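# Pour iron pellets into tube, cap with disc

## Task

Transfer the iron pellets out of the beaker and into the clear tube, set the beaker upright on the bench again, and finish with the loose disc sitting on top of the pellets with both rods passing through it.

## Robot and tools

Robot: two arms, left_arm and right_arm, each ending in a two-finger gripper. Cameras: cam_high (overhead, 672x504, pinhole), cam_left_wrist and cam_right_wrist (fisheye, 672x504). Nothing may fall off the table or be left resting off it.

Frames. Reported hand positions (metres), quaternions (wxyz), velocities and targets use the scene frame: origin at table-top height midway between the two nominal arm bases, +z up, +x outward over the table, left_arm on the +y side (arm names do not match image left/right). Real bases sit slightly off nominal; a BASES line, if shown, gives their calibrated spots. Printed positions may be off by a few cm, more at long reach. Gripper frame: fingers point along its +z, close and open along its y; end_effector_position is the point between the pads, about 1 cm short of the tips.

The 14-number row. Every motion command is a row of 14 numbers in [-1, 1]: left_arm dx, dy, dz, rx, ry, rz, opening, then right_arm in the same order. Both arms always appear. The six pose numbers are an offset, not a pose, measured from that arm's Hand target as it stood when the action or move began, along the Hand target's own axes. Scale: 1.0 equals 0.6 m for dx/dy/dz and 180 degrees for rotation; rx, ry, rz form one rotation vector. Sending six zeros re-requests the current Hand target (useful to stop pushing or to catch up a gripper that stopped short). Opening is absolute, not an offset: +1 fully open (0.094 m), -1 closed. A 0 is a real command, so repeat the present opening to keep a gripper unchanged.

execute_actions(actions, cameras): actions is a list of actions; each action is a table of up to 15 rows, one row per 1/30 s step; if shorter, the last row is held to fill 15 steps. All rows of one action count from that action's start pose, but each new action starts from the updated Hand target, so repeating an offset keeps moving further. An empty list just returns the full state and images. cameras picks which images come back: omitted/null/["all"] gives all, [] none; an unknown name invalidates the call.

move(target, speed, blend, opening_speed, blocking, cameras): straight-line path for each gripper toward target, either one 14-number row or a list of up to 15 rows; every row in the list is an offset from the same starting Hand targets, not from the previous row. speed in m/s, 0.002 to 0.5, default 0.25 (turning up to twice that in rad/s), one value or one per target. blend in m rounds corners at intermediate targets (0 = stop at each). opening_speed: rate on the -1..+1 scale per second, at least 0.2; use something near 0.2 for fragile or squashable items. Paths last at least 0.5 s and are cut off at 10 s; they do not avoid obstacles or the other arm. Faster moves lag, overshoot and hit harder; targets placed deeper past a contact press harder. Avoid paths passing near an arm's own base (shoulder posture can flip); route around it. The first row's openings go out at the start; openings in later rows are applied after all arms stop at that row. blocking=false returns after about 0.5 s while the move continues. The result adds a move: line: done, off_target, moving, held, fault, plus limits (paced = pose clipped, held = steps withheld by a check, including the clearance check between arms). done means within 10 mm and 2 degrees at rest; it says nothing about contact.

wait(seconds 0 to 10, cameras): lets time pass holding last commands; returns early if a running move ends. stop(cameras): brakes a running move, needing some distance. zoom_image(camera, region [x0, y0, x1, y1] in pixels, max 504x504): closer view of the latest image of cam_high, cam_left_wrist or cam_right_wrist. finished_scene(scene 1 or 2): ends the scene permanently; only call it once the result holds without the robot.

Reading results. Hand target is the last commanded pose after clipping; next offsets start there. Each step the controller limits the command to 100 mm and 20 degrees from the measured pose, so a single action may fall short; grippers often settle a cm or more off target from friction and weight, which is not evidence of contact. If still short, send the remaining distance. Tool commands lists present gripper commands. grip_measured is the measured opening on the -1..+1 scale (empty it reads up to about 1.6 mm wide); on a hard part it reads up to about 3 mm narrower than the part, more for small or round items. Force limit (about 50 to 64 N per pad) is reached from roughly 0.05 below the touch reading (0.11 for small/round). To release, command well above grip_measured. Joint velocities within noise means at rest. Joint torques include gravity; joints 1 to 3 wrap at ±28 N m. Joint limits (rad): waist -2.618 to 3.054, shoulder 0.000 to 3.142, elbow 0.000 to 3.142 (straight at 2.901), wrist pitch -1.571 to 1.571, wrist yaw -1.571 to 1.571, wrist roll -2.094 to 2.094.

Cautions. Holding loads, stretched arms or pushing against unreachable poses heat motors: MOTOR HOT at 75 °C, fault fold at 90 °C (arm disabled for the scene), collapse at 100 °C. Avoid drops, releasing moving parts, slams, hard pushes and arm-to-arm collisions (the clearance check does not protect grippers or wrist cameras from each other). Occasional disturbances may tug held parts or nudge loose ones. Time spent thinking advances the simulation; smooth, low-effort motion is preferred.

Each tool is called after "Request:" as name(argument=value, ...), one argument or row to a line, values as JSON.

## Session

Request:
execute_actions(
  actions=[],
)

Request:
zoom_image(
  camera="cam_high",
  region=[200, 150, 420, 400],
)

Scene clock: 0.00 s.
left_arm: end_effector_position=(+0.4260, +0.3074, +0.1358) grip_measured=+1.000 end_effector_quat_wxyz=(+0.659, -0.063, +0.749, +0.029) | right_arm: end_effector_position=(+0.3694, -0.3503, +0.1808) grip_measured=+1.000 end_effector_quat_wxyz=(+0.690, +0.071, +0.720, +0.012)
Joint positions: left_arm=[-0.008 1.556 0.261 1.162 -0.152 -0.06 0.094] | right_arm=[-0.118 1.526 0.189 1.29 -0.025 0.115 0.094]
Joint velocities: within noise
Joint torques (N m): no reading
Heat: left arm: 24 °C; right arm: 27 °C.
Hand target: left_arm +0.4281, +0.3078, +0.1431; +0.666, -0.067, +0.742, +0.028 | right_arm +0.3714, -0.3499, +0.1900; +0.700, +0.066, +0.711, +0.012
Tool commands: left_gripper/opening=+1.0 right_gripper/opening=+1.0

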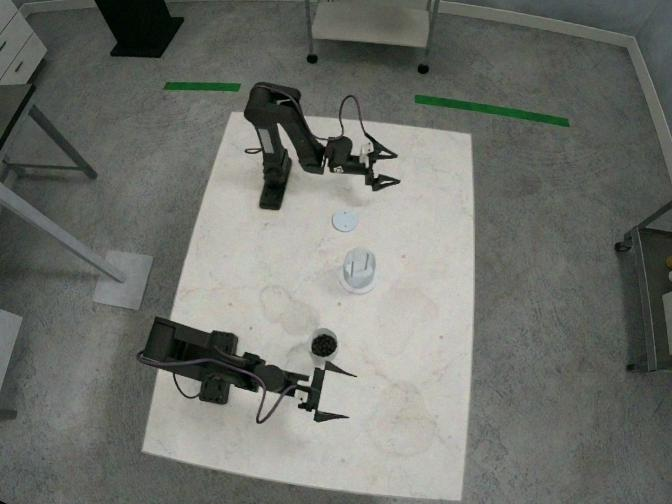

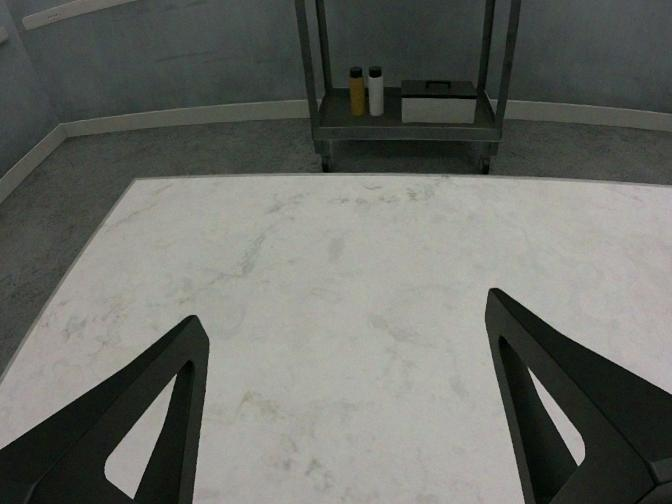

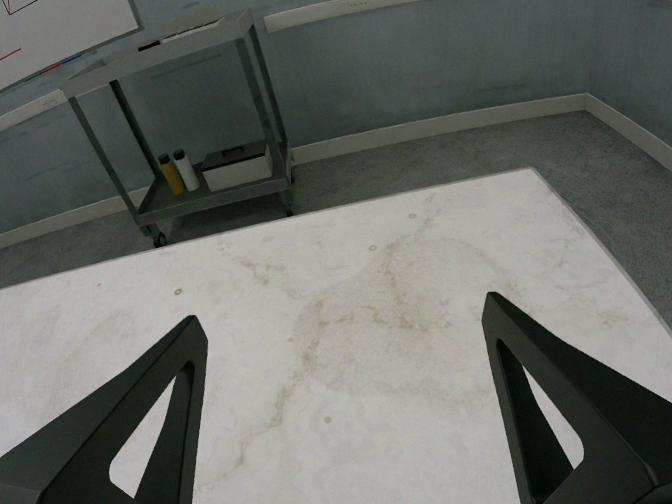

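Scaled by 2.016.

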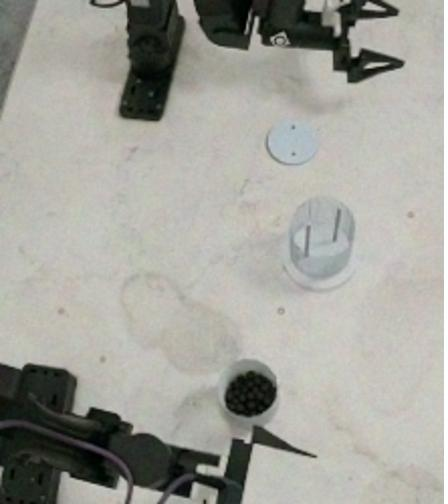

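Request:
move(
  target=[0.108, -0.2118, -0.228, 0.0082, 0.2869, -0.0102, 1.0, 0.0705, 0.2178, -0.1512, -0.3256, 0.1197, -0.1406, 1.0],
  speed=0.22,
)

Scene clock: 19.80 s.
left_arm: end_effector_position=(+0.3015, +0.1626, +0.0937) grip_measured=+1.000 end_effector_quat_wxyz=(+0.278, -0.068, +0.958, -0.022) | right_arm: end_effector_position=(+0.2884, -0.2124, +0.1541) grip_measured=+1.000 end_effector_quat_wxyz=(+0.487, -0.422, +0.735, +0.211)
Joint positions: left_arm=[-0.637 1.233 0.729 -0.597 -0.328 -0.717 0.094] | right_arm=[-0.143 1.189 0.468 -0.063 -0.903 -0.775 0.094]
Joint torques (N m): left_arm=[-0.58 -3.12 8.79 0.98 -0.13 -0.17] | right_arm=[0.49 -2.56 7.69 0.97 -0.55 -0.1]
Hand target: left_arm +0.3038, +0.1603, +0.1000; +0.278, -0.075, +0.957, -0.024 | right_arm +0.2907, -0.2088, +0.1640; +0.491, -0.433, +0.724, +0.218
Off the commanded pose: left_arm 0.007 m, 1 deg | right_arm 0.011 m, 2 deg.
move: off_target (right_arm)

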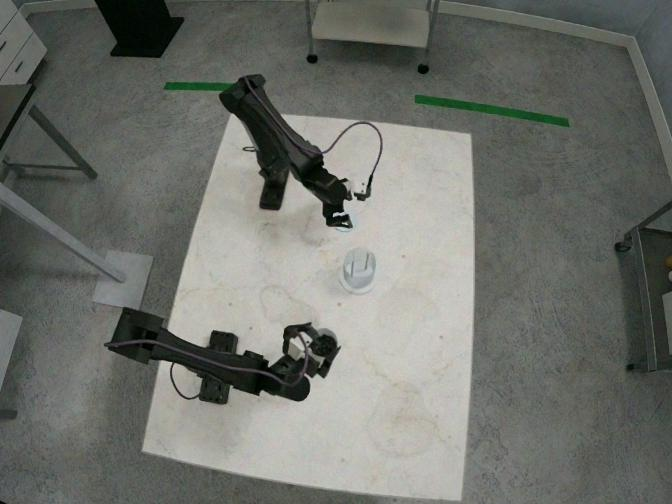

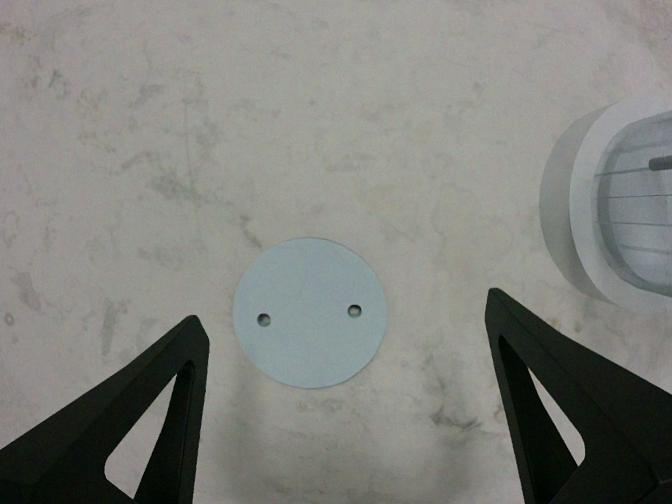

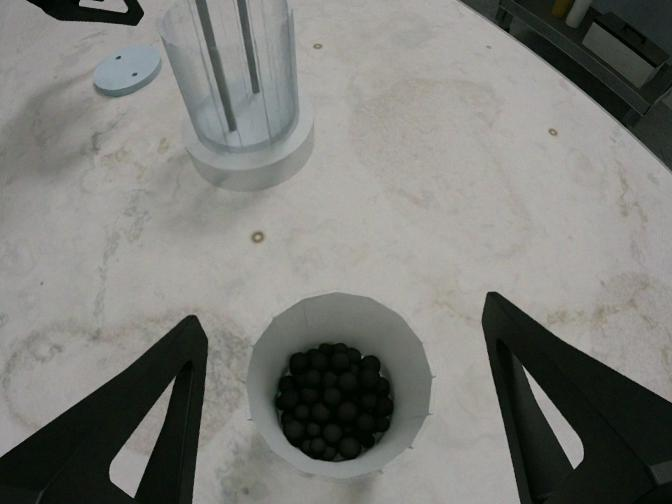

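Request:
move(
  target=[0.0727, 0.0267, 0.0872, 0, 0, 0, 1.0, 0.1455, 0.0202, 0.0798, 0, 0, 0, 1.0],
  speed=0.1,
)

Scene clock: 25.43 s.
left_arm: end_effector_position=(+0.2894, +0.1713, +0.0312) grip_measured=+1.000 end_effector_quat_wxyz=(+0.270, -0.067, +0.960, -0.017) | right_arm: end_effector_position=(+0.2933, -0.2080, +0.0626) grip_measured=+1.000 end_effector_quat_wxyz=(+0.487, -0.430, +0.730, +0.213)
Joint positions: left_arm=[-0.637 1.302 0.512 -0.33 -0.325 -0.717 0.094] | right_arm=[-0.124 1.651 0.292 0.582 -0.901 -0.777 0.094]
Joint torques (N m): left_arm=[-0.42 -2.95 5.29 1.42 -0.13 -0.1] | right_arm=[0.83 -3.77 2.48 1.49 -0.32 0.15]
Hand target: left_arm +0.2934, +0.1690, +0.0313; +0.278, -0.075, +0.957, -0.024 | right_arm +0.2930, -0.2029, +0.0639; +0.491, -0.433, +0.724, +0.218
Off the commanded pose: left_arm 0.005 m, 2 deg | right_arm 0.005 m, 1 deg.
move: done

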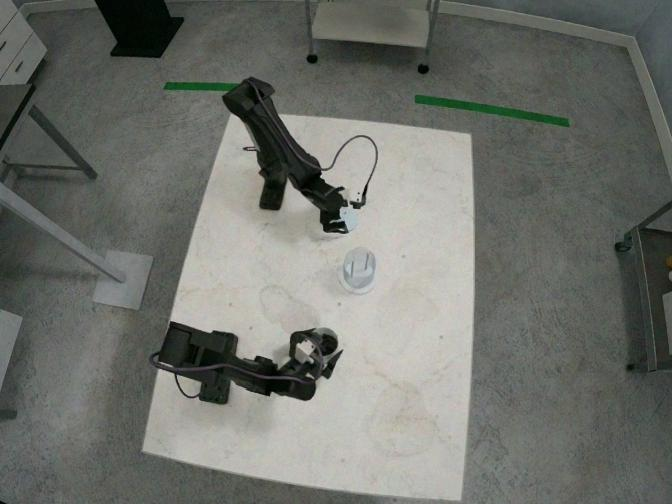

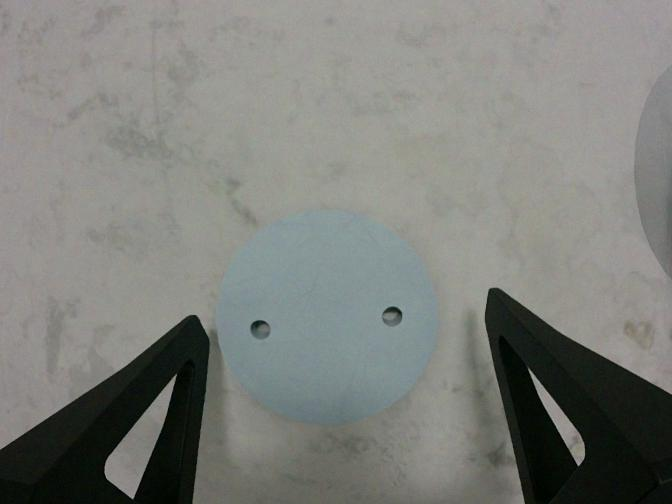

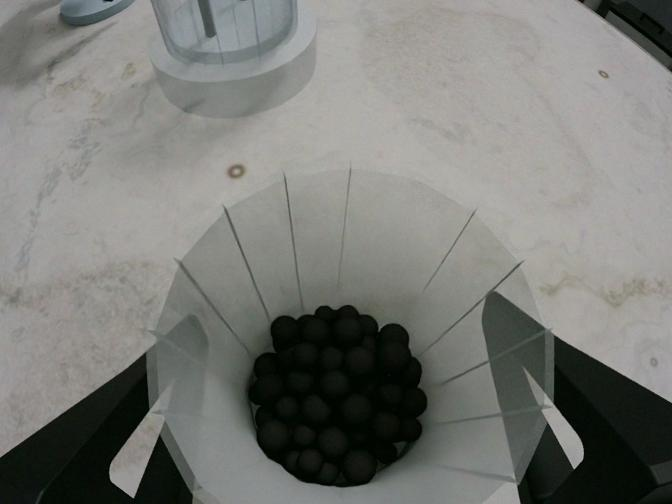

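Request:
move(
  target=[0.008, 0.0117, 0.0248, 0, 0, 0, 1.0, 0, 0, 0, 0, 0, 0, 0.60],
  speed=0.05,
  opening_speed=0.4,
)

Scene clock: 28.87 s.
left_arm: end_effector_position=(+0.2937, +0.1751, +0.0182) grip_measured=+1.000 end_effector_quat_wxyz=(+0.275, -0.073, +0.958, -0.020) | right_arm: end_effector_position=(+0.2938, -0.2078, +0.0637) grip_measured=+0.704 end_effector_quat_wxyz=(+0.487, -0.423, +0.732, +0.218)
Joint positions: left_arm=[-0.612 1.342 0.471 -0.232 -0.319 -0.704 0.094] | right_arm=[-0.124 1.651 0.292 0.588 -0.904 -0.755 0.08]
Joint torques (N m): left_arm=[0.77 -2.73 4.71 1.42 -0.1 0.06] | right_arm=[0.88 -3.89 2.48 1.48 -0.31 0.02]
Hand target: left_arm +0.2964, +0.1752, +0.0156; +0.278, -0.075, +0.957, -0.024 | right_arm +0.2930, -0.2029, +0.0639; +0.491, -0.433, +0.724, +0.218
Off the commanded pose: left_arm 0.004 m, 1 deg | right_arm 0.005 m, 2 deg.
move: done

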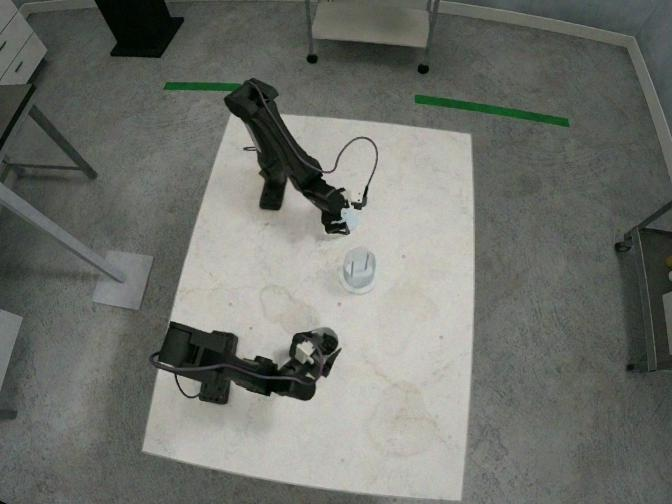

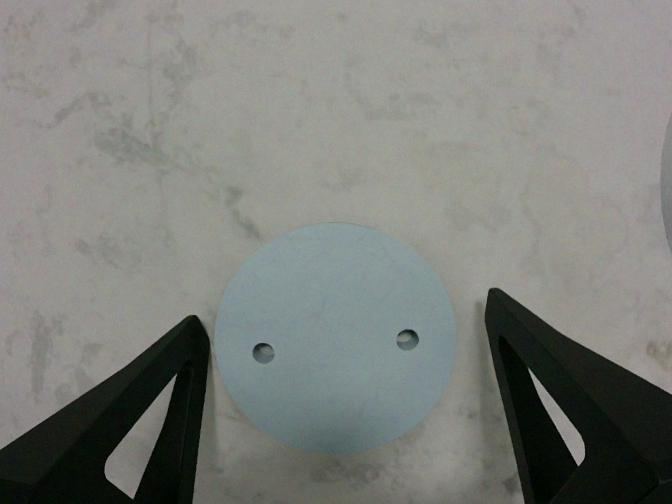

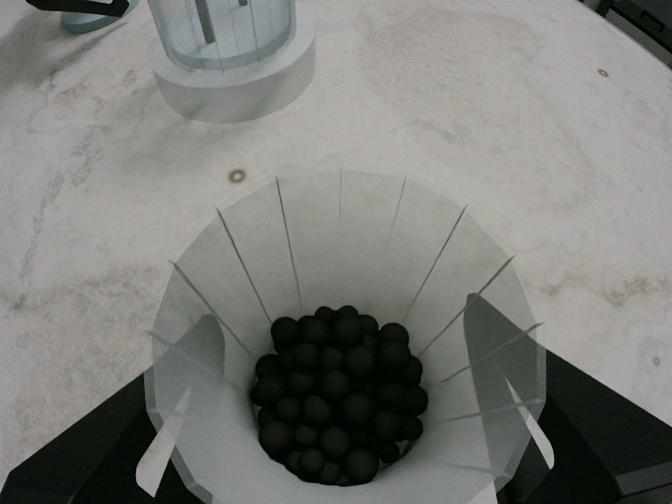

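Request:
move(
  target=[
    [0.0032, 0.0103, 0.005, 0, 0, 0, 1.0, -0.2191, -0.0263, -0.103, 0, 0, 0, 0.60],
    [0.0032, 0.0103, 0.005, 0, 0, 0, 0.58, -0.2191, -0.0263, -0.103, 0, 0, 0, 0.60],
    [-0.0408, 0.003, -0.0654, 0, 0, 0, 0.58, -0.3655, -0.1643, 0.085, 0.309, 0.0042, -0.2296, 0.60],
  ],
  speed=[0.1, 0.1, 0.16],
  opening_speed=0.4,
)

Request:
zoom_image(
  camera="cam_high",
  region=[310, 235, 410, 345],
)

Scene clock: 42.13 s.
left_arm: end_effector_position=(+0.2890, +0.1843, +0.0457) grip_measured=+0.588 end_effector_quat_wxyz=(+0.262, -0.077, +0.962, -0.015) | right_arm: end_effector_position=(+0.4248, -0.1315, +0.2072) grip_measured=+0.672 end_effector_quat_wxyz=(+0.620, -0.424, +0.584, -0.307)
Joint positions: left_arm=[-0.582 1.24 0.546 -0.433 -0.299 -0.689 0.075] | right_arm=[0.54 1.741 0.614 1.082 0.384 -1.07 0.079]
Joint torques (N m): left_arm=[0.51 -6.17 8.42 0.94 -0.13 0.06] | right_arm=[0.46 -6.95 7.61 2.67 0.1 -0.15]
Hand target: left_arm +0.2956, +0.1809, +0.0615; +0.278, -0.075, +0.957, -0.024 | right_arm +0.4339, -0.1269, +0.2504; +0.671, -0.379, +0.551, -0.320
Off the commanded pose: left_arm 0.017 m, 2 deg | right_arm 0.044 m, 9 deg.
move: off_target (left_arm, right_arm)

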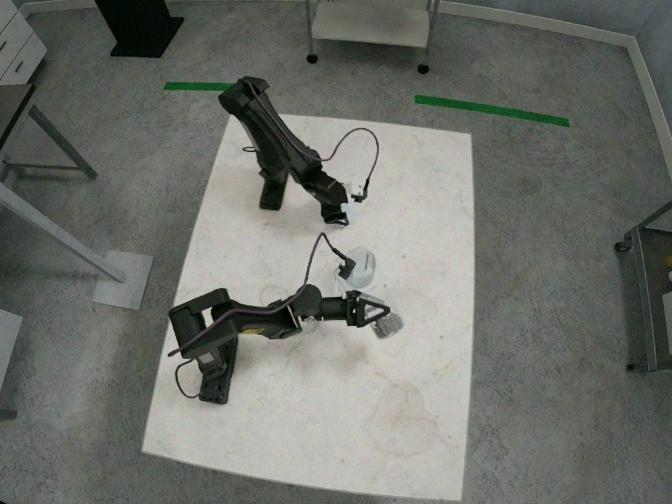

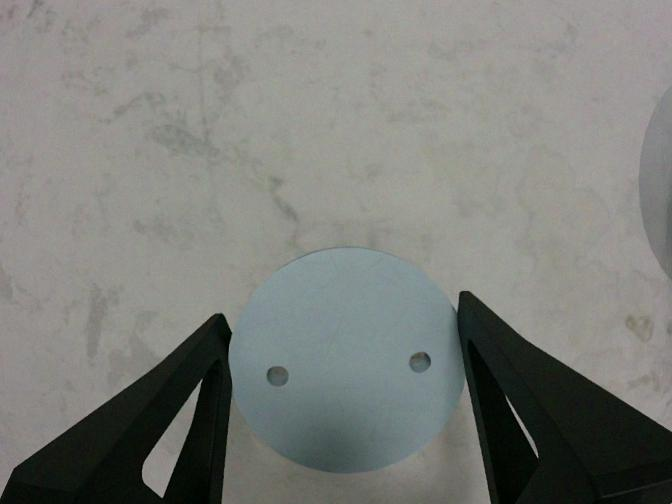

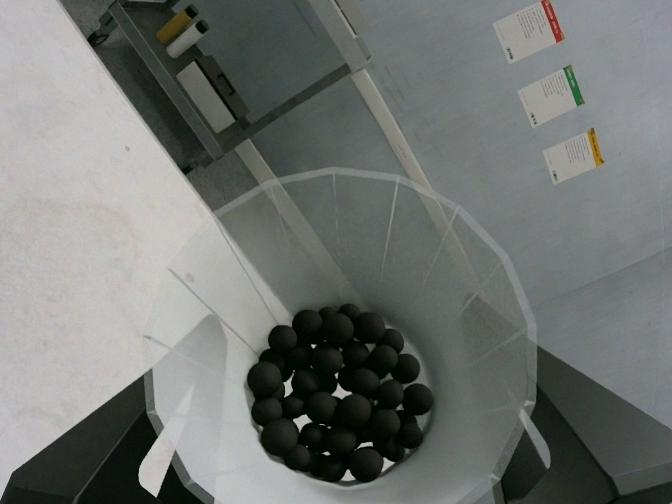

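Scaled by 4.582.

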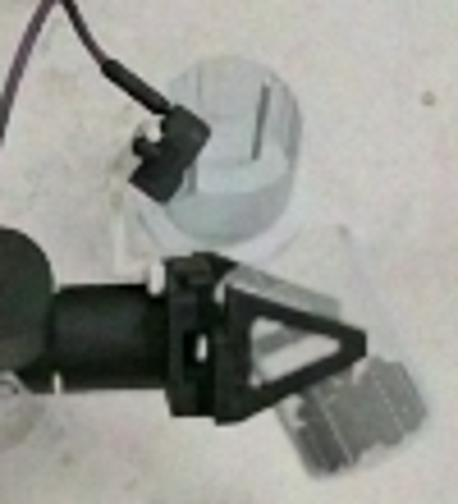

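Request:
move(
  target=[
    [0.0387, 0.0064, 0.062, 0, 0, 0, 0.58, -0.1032, 0.0828, -0.0208, 0.0048, -0.0028, -0.1278, 0.60],
    [0.0387, 0.0064, 0.062, 0, 0, 0, 1.0, -0.1032, 0.0828, -0.0208, 0.0048, -0.0028, -0.1278, 0.60],
  ],
  speed=0.08,
  opening_speed=0.5,
)

Request:
zoom_image(
  camera="cam_high",
  region=[310, 225, 410, 335],
)

Scene clock: 52.33 s.
left_arm: end_effector_position=(+0.2937, +0.1814, +0.0191) grip_measured=+0.998 end_effector_quat_wxyz=(+0.275, -0.078, +0.958, -0.024) | right_arm: end_effector_position=(+0.4046, -0.0567, +0.2010) grip_measured=+0.672 end_effector_quat_wxyz=(+0.554, -0.528, +0.469, -0.440)
Joint positions: left_arm=[-0.582 1.318 0.457 -0.232 -0.301 -0.686 0.094] | right_arm=[0.768 1.896 0.721 1.177 0.608 -1.516 0.079]
Joint torques (N m): left_arm=[0.54 -2.81 5.04 1.47 -0.1 0.04] | right_arm=[0.51 -8.01 7.27 2.51 0.09 -0.11]
Hand target: left_arm +0.2956, +0.1809, +0.0175; +0.278, -0.075, +0.957, -0.024 | right_arm +0.4106, -0.0511, +0.2371; +0.599, -0.478, +0.459, -0.450
Off the commanded pose: left_arm 0.003 m, 0 deg | right_arm 0.037 m, 8 deg.
move: off_target (right_arm)

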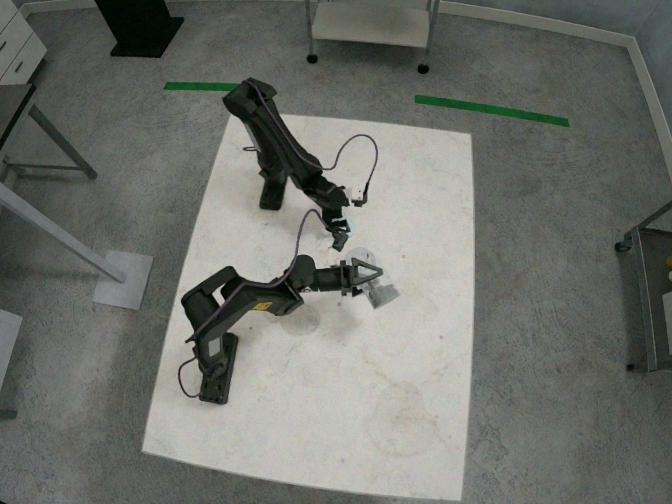

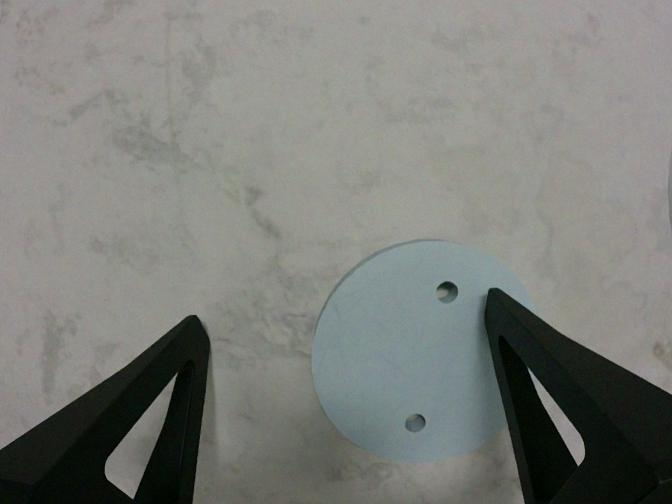

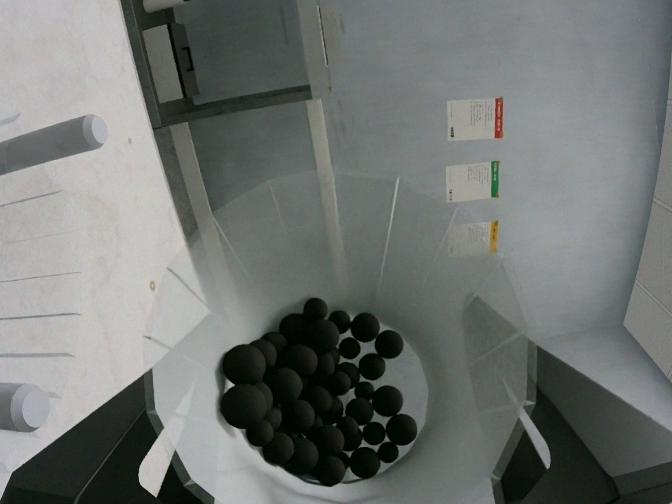

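Scaled by 4.582.

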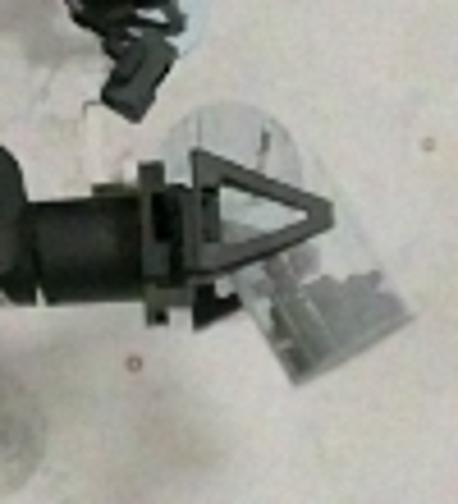

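Request:
move(
  target=[
    [-0.0352, -0.0058, -0.0563, 0, 0, 0, 1.0, -0.0138, 0.0108, -0.008, 0, 0, -0.0306, 0.60],
    [-0.0488, -0.0602, -0.1062, 0.2128, 0.0356, 0.34, 1.0, -0.0138, 0.0108, -0.008, 0, 0, -0.0306, 0.60],
  ],
  speed=[0.05, 0.2],
  blend=[0.015, 0],
)

Request:
zoom_image(
  camera="cam_high",
  region=[310, 225, 410, 335],
)

Scene clock: 63.53 s.
left_arm: end_effector_position=(+0.2875, +0.1521, +0.0830) grip_measured=+0.998 end_effector_quat_wxyz=(+0.205, +0.503, +0.822, -0.173) | right_arm: end_effector_position=(+0.4023, -0.0529, +0.1985) grip_measured=+0.672 end_effector_quat_wxyz=(+0.532, -0.543, +0.445, -0.473)
Joint positions: left_arm=[-0.21 1.353 0.795 -0.708 0.457 0.8 0.094] | right_arm=[0.788 1.924 0.729 1.211 0.643 -1.62 0.079]
Joint torques (N m): left_arm=[0.94 -3.69 8.27 0.65 0.51 0.1] | right_arm=[0.61 -8.03 6.93 2.43 0.07 -0.09]
Hand target: left_arm +0.2907, +0.1501, +0.0899; +0.209, +0.505, +0.817, -0.183 | right_arm +0.4051, -0.0429, +0.2311; +0.577, -0.499, +0.436, -0.478
Off the commanded pose: left_arm 0.008 m, 1 deg | right_arm 0.034 m, 7 deg.
move: off_target (right_arm)

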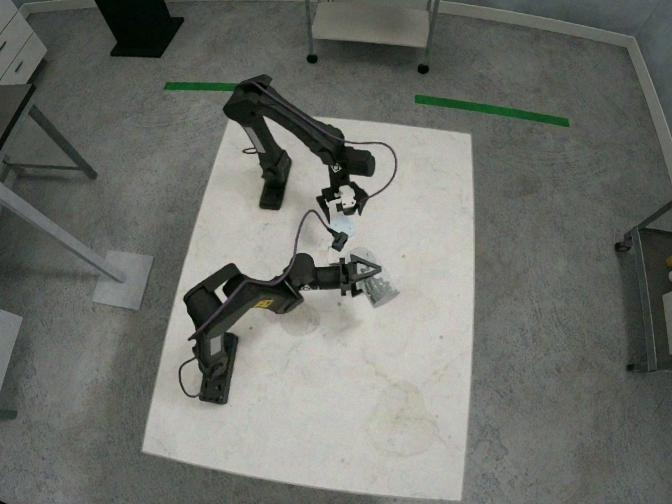

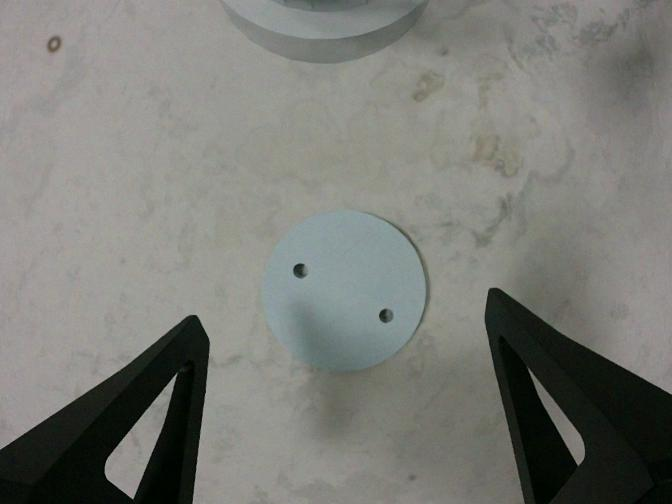

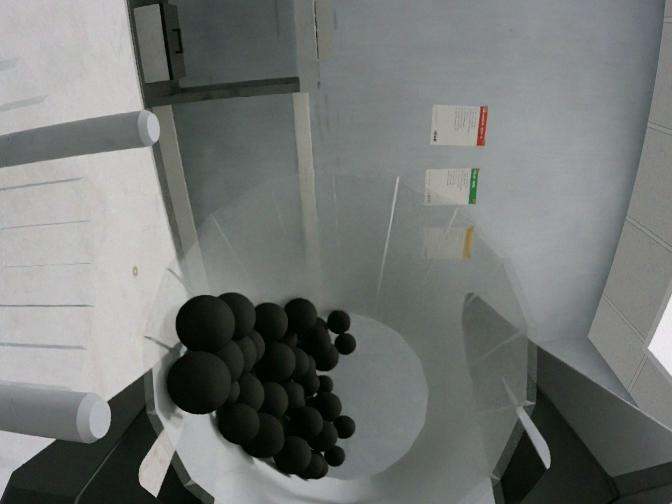

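Scaled by 4.582.

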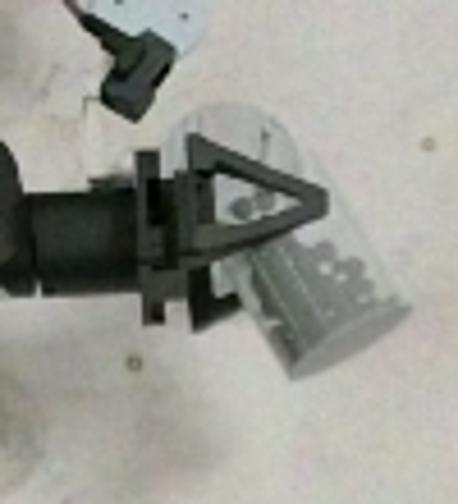

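Request:
move(
  target=[0, 0, 0, 0, 0, 0, 1.0, -0.0115, 0.0063, -0.006, 0, 0, -0.0333, 0.60],
  speed=0.03,
)

Request:
zoom_image(
  camera="cam_left_wrist",
  region=[250, 195, 440, 385],
)

Request:
zoom_image(
  camera="cam_high",
  region=[310, 225, 410, 335],
)

Scene clock: 70.20 s.
left_arm: end_effector_position=(+0.2875, +0.1521, +0.0830) grip_measured=+0.998 end_effector_quat_wxyz=(+0.205, +0.504, +0.821, -0.173) | right_arm: end_effector_position=(+0.3992, -0.0466, +0.2018) grip_measured=+0.672 end_effector_quat_wxyz=(-0.512, +0.558, -0.413, +0.505)
Joint positions: left_arm=[-0.21 1.353 0.795 -0.708 0.457 0.802 0.094] | right_arm=[0.81 1.942 0.74 1.247 0.668 -1.74 0.079]
Joint torques (N m): left_arm=[0.64 -3.47 8.35 0.7 0.47 0.1] | right_arm=[0.64 -7.71 6.64 2.26 0.04 -0.06]
Heat: left arm: 26 °C; right arm: 32 °C.
Hand target: left_arm +0.2907, +0.1501, +0.0899; +0.209, +0.505, +0.817, -0.183 | right_arm +0.4009, -0.0365, +0.2271; -0.551, +0.521, -0.409, +0.507
Off the commanded pose: left_arm 0.008 m, 1 deg | right_arm 0.027 m, 6 deg.
move: off_target (right_arm)

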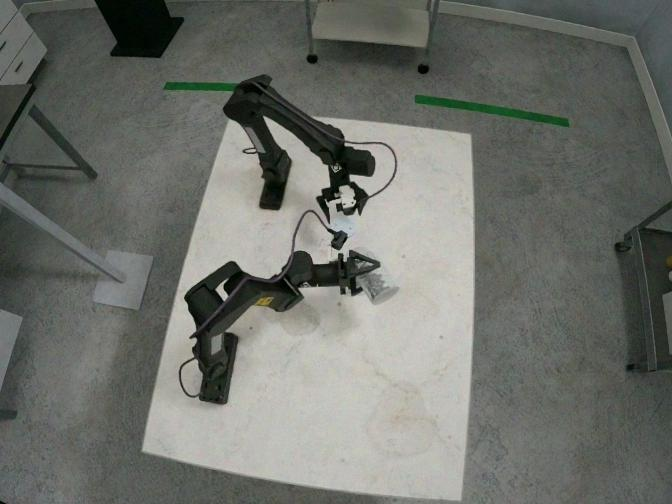

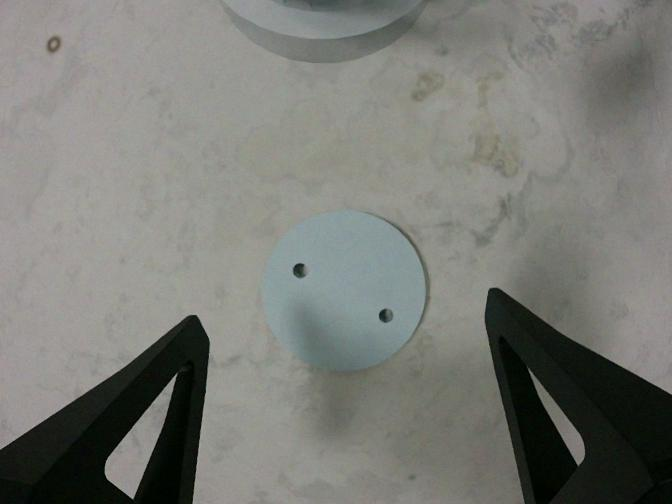

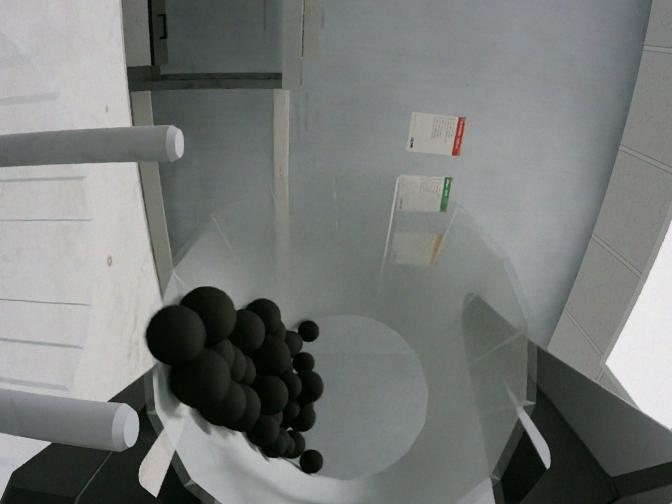

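Scaled by 2.653 from the camera's 672x504 image, which has a finer 960x720 frame.

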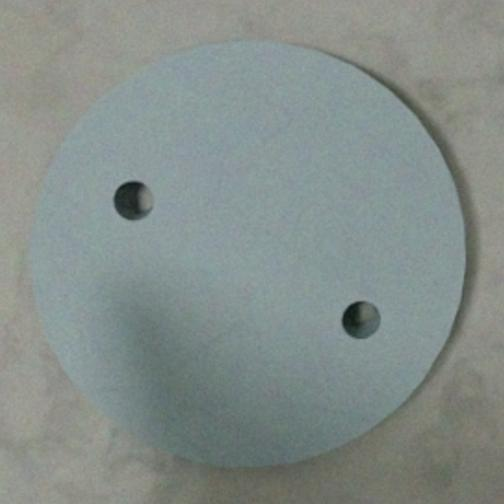

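Scaled by 4.582.

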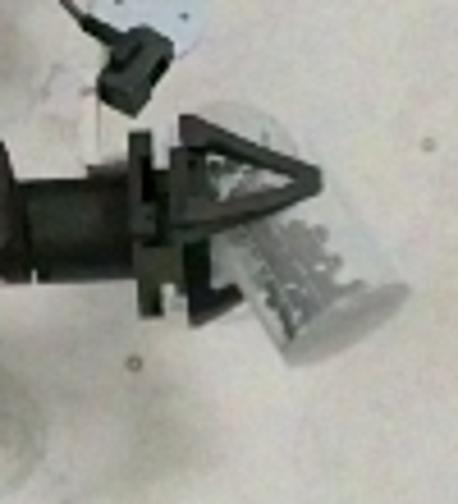

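Request:
wait(
  seconds=1.0,
  cameras=["cam_right_wrist", "cam_high"],
)

Request:
zoom_image(
  camera="cam_high",
  region=[310, 225, 410, 335],
)

Scene clock: 71.57 s.
left_arm: end_effector_position=(+0.2875, +0.1521, +0.0830) grip_measured=+0.998 end_effector_quat_wxyz=(+0.205, +0.504, +0.821, -0.173) | right_arm: end_effector_position=(+0.3991, -0.0466, +0.2031) grip_measured=+0.672 end_effector_quat_wxyz=(-0.514, +0.556, -0.413, +0.506)
Joint positions: left_arm=[-0.21 1.353 0.795 -0.708 0.457 0.802 0.094] | right_arm=[0.81 1.942 0.74 1.254 0.668 -1.741 0.079]
Joint torques (N m): left_arm=[0.91 -3.4 8.17 0.74 0.49 0.05] | right_arm=[0.54 -7.73 6.57 2.22 -0.03 0.01]
Hand target: left_arm +0.2907, +0.1501, +0.0899; +0.209, +0.505, +0.817, -0.183 | right_arm +0.4009, -0.0365, +0.2271; +0.551, -0.521, +0.409, -0.507
Tool commands: left_gripper/opening=+1.0 right_gripper/opening=+0.6
Off the commanded pose: left_arm 0.008 m, 1 deg | right_arm 0.026 m, 6 deg.
wait: 1.00 s; at rest from the start
Images, in order: cam_high, cam_right_wrist.

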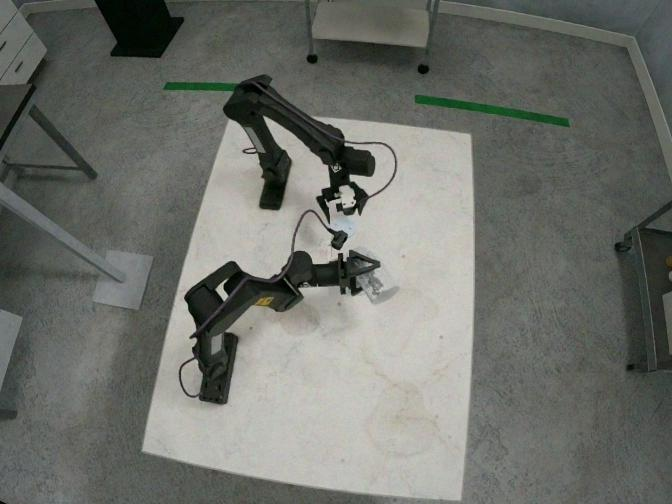

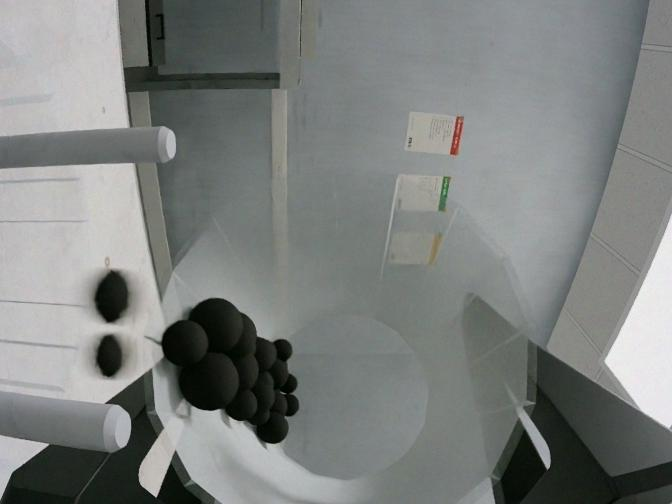

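Scaled by 4.582.

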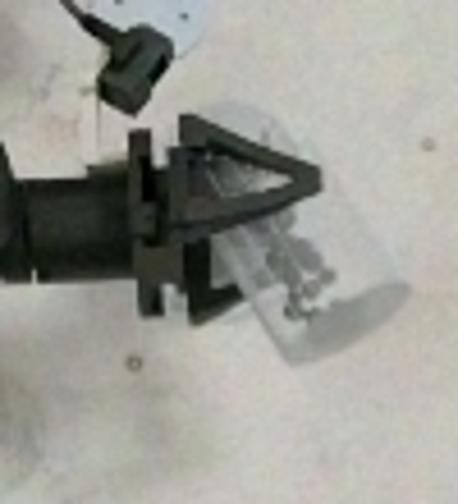

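Request:
wait(
  seconds=0.5,
  cameras=["cam_right_wrist", "cam_high"],
)

Scene clock: 74.40 s.
left_arm: end_effector_position=(+0.2875, +0.1521, +0.0830) grip_measured=+0.998 end_effector_quat_wxyz=(+0.205, +0.504, +0.821, -0.173) | right_arm: end_effector_position=(+0.3996, -0.0461, +0.2079) grip_measured=+0.672 end_effector_quat_wxyz=(+0.520, -0.549, +0.413, -0.507)
Joint positions: left_arm=[-0.21 1.353 0.795 -0.708 0.457 0.802 0.094] | right_arm=[0.81 1.942 0.744 1.269 0.668 -1.743 0.079]
Joint torques (N m): left_arm=[0.61 -3.51 8.32 0.73 0.53 0.08] | right_arm=[0.58 -7.72 6.19 2.06 0 -0.04]
Hand target: left_arm +0.2907, +0.1501, +0.0899; +0.209, +0.505, +0.817, -0.183 | right_arm +0.4009, -0.0365, +0.2271; +0.551, -0.521, +0.409, -0.507
Tool commands: left_gripper/opening=+1.0 right_gripper/opening=+0.6
Off the commanded pose: left_arm 0.008 m, 1 deg | right_arm 0.021 m, 5 deg.
wait: 0.50 s; at rest from the start
Images, in order: cam_high, cam_right_wrist.

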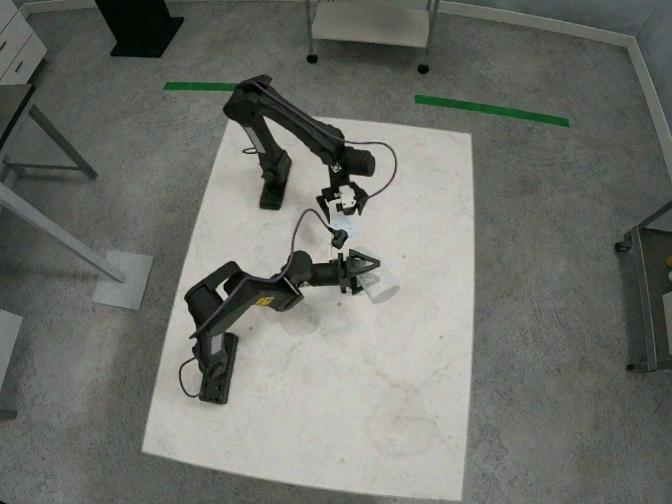

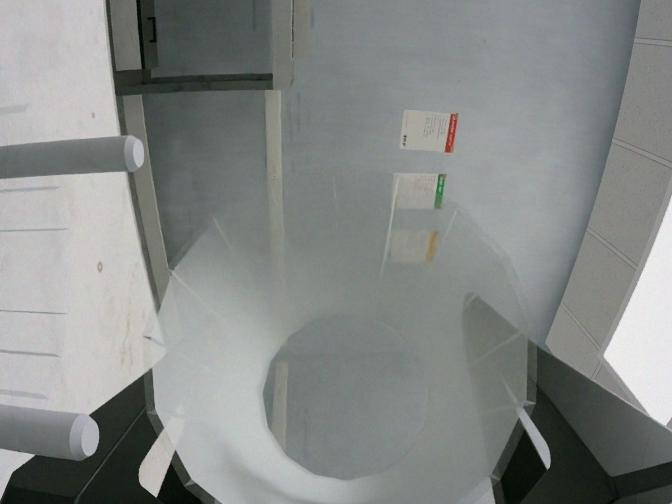

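Request:
move(
  target=[
    [0.0438, 0.0035, 0.0747, 0, 0, 0, 1.0, 0.0215, -0.0562, 0.0078, 0, 0, 0, 0.60],
    [0.0438, 0.0035, 0.0747, 0, 0, 0, 1.0, 0.2065, -0.0418, 0.008, 0, 0, 0, 0.60],
    [0.0438, 0.0035, 0.0747, 0, 0, 0, 1.0, 0.2405, 0.0917, -0.1875, -0.2584, -0.0248, 0.4595, 0.60],
  ],
  speed=[0.08, 0.15, 0.22],
  blend=[0.015, 0.03, 0],
)

Scene clock: 82.63 s.
left_arm: end_effector_position=(+0.2873, +0.1521, +0.0383) grip_measured=+0.998 end_effector_quat_wxyz=(+0.202, +0.503, +0.822, -0.174) | right_arm: end_effector_position=(+0.3245, -0.2010, +0.1677) grip_measured=+0.670 end_effector_quat_wxyz=(+0.525, -0.309, +0.776, +0.165)
Joint positions: left_arm=[-0.21 1.442 0.674 -0.505 0.457 0.802 0.094] | right_arm=[0.044 1.174 0.412 0.275 -0.569 -0.353 0.078]
Joint torques (N m): left_arm=[-0.31 -4 5.15 1.12 0.45 -0.03] | right_arm=[-0.49 -4.85 4.75 1.37 -0.33 0.18]
Hand target: left_arm +0.2890, +0.1477, +0.0380; +0.209, +0.505, +0.817, -0.183 | right_arm +0.3196, -0.1998, +0.1702; +0.524, -0.306, +0.775, +0.177
Off the commanded pose: left_arm 0.005 m, 2 deg | right_arm 0.006 m, 1 deg.
move: done

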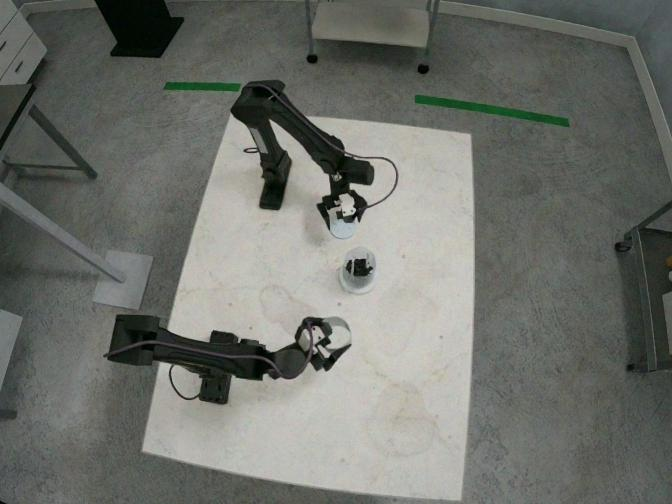

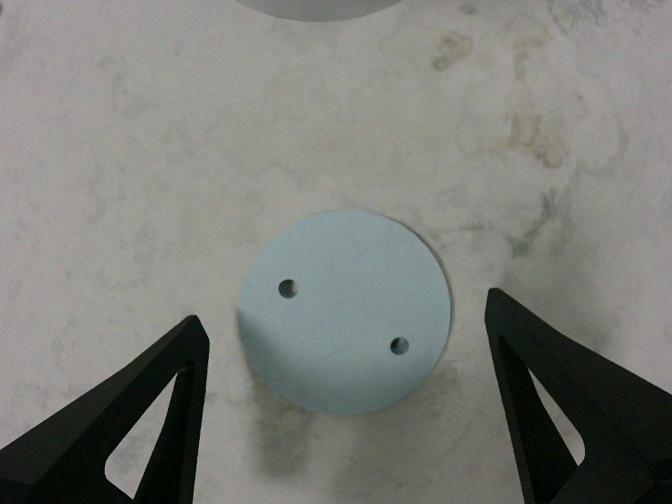

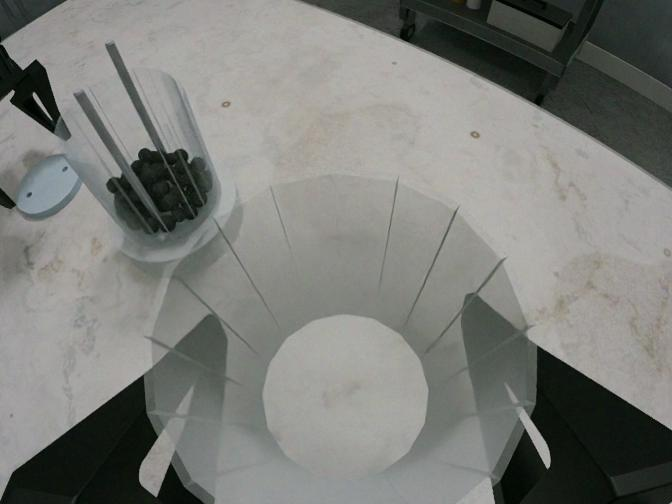

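Request:
zoom_image(
  camera="cam_right_wrist",
  region=[140, 165, 550, 504],
)

Request:
zoom_image(
  camera="cam_high",
  region=[290, 190, 430, 370],
)

Request:
zoom_image(
  camera="cam_right_wrist",
  region=[0, 20, 250, 280],
)

Scaled by 1.229 from the camera's 672x504 image, which has a finer 960x720 frame.

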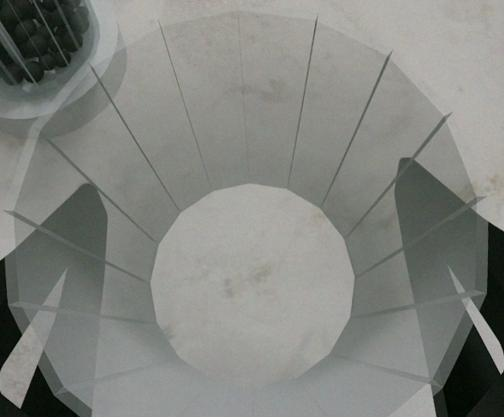

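Scaled by 2.800.

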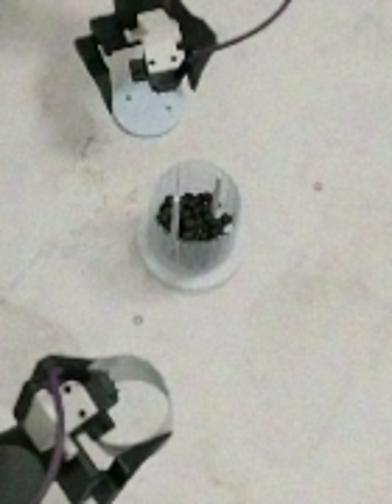

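Scaled by 1.938 from the camera's 672x504 image, which has a finer 960x720 frame.

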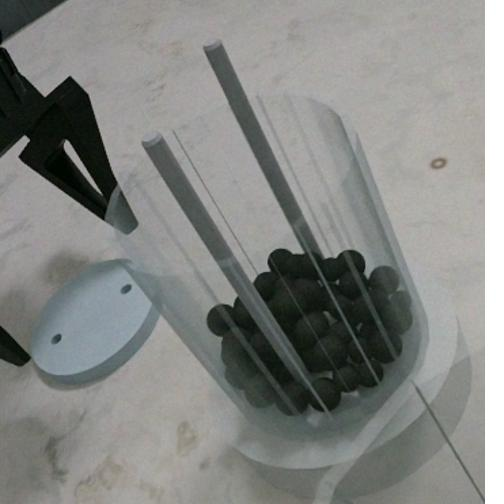

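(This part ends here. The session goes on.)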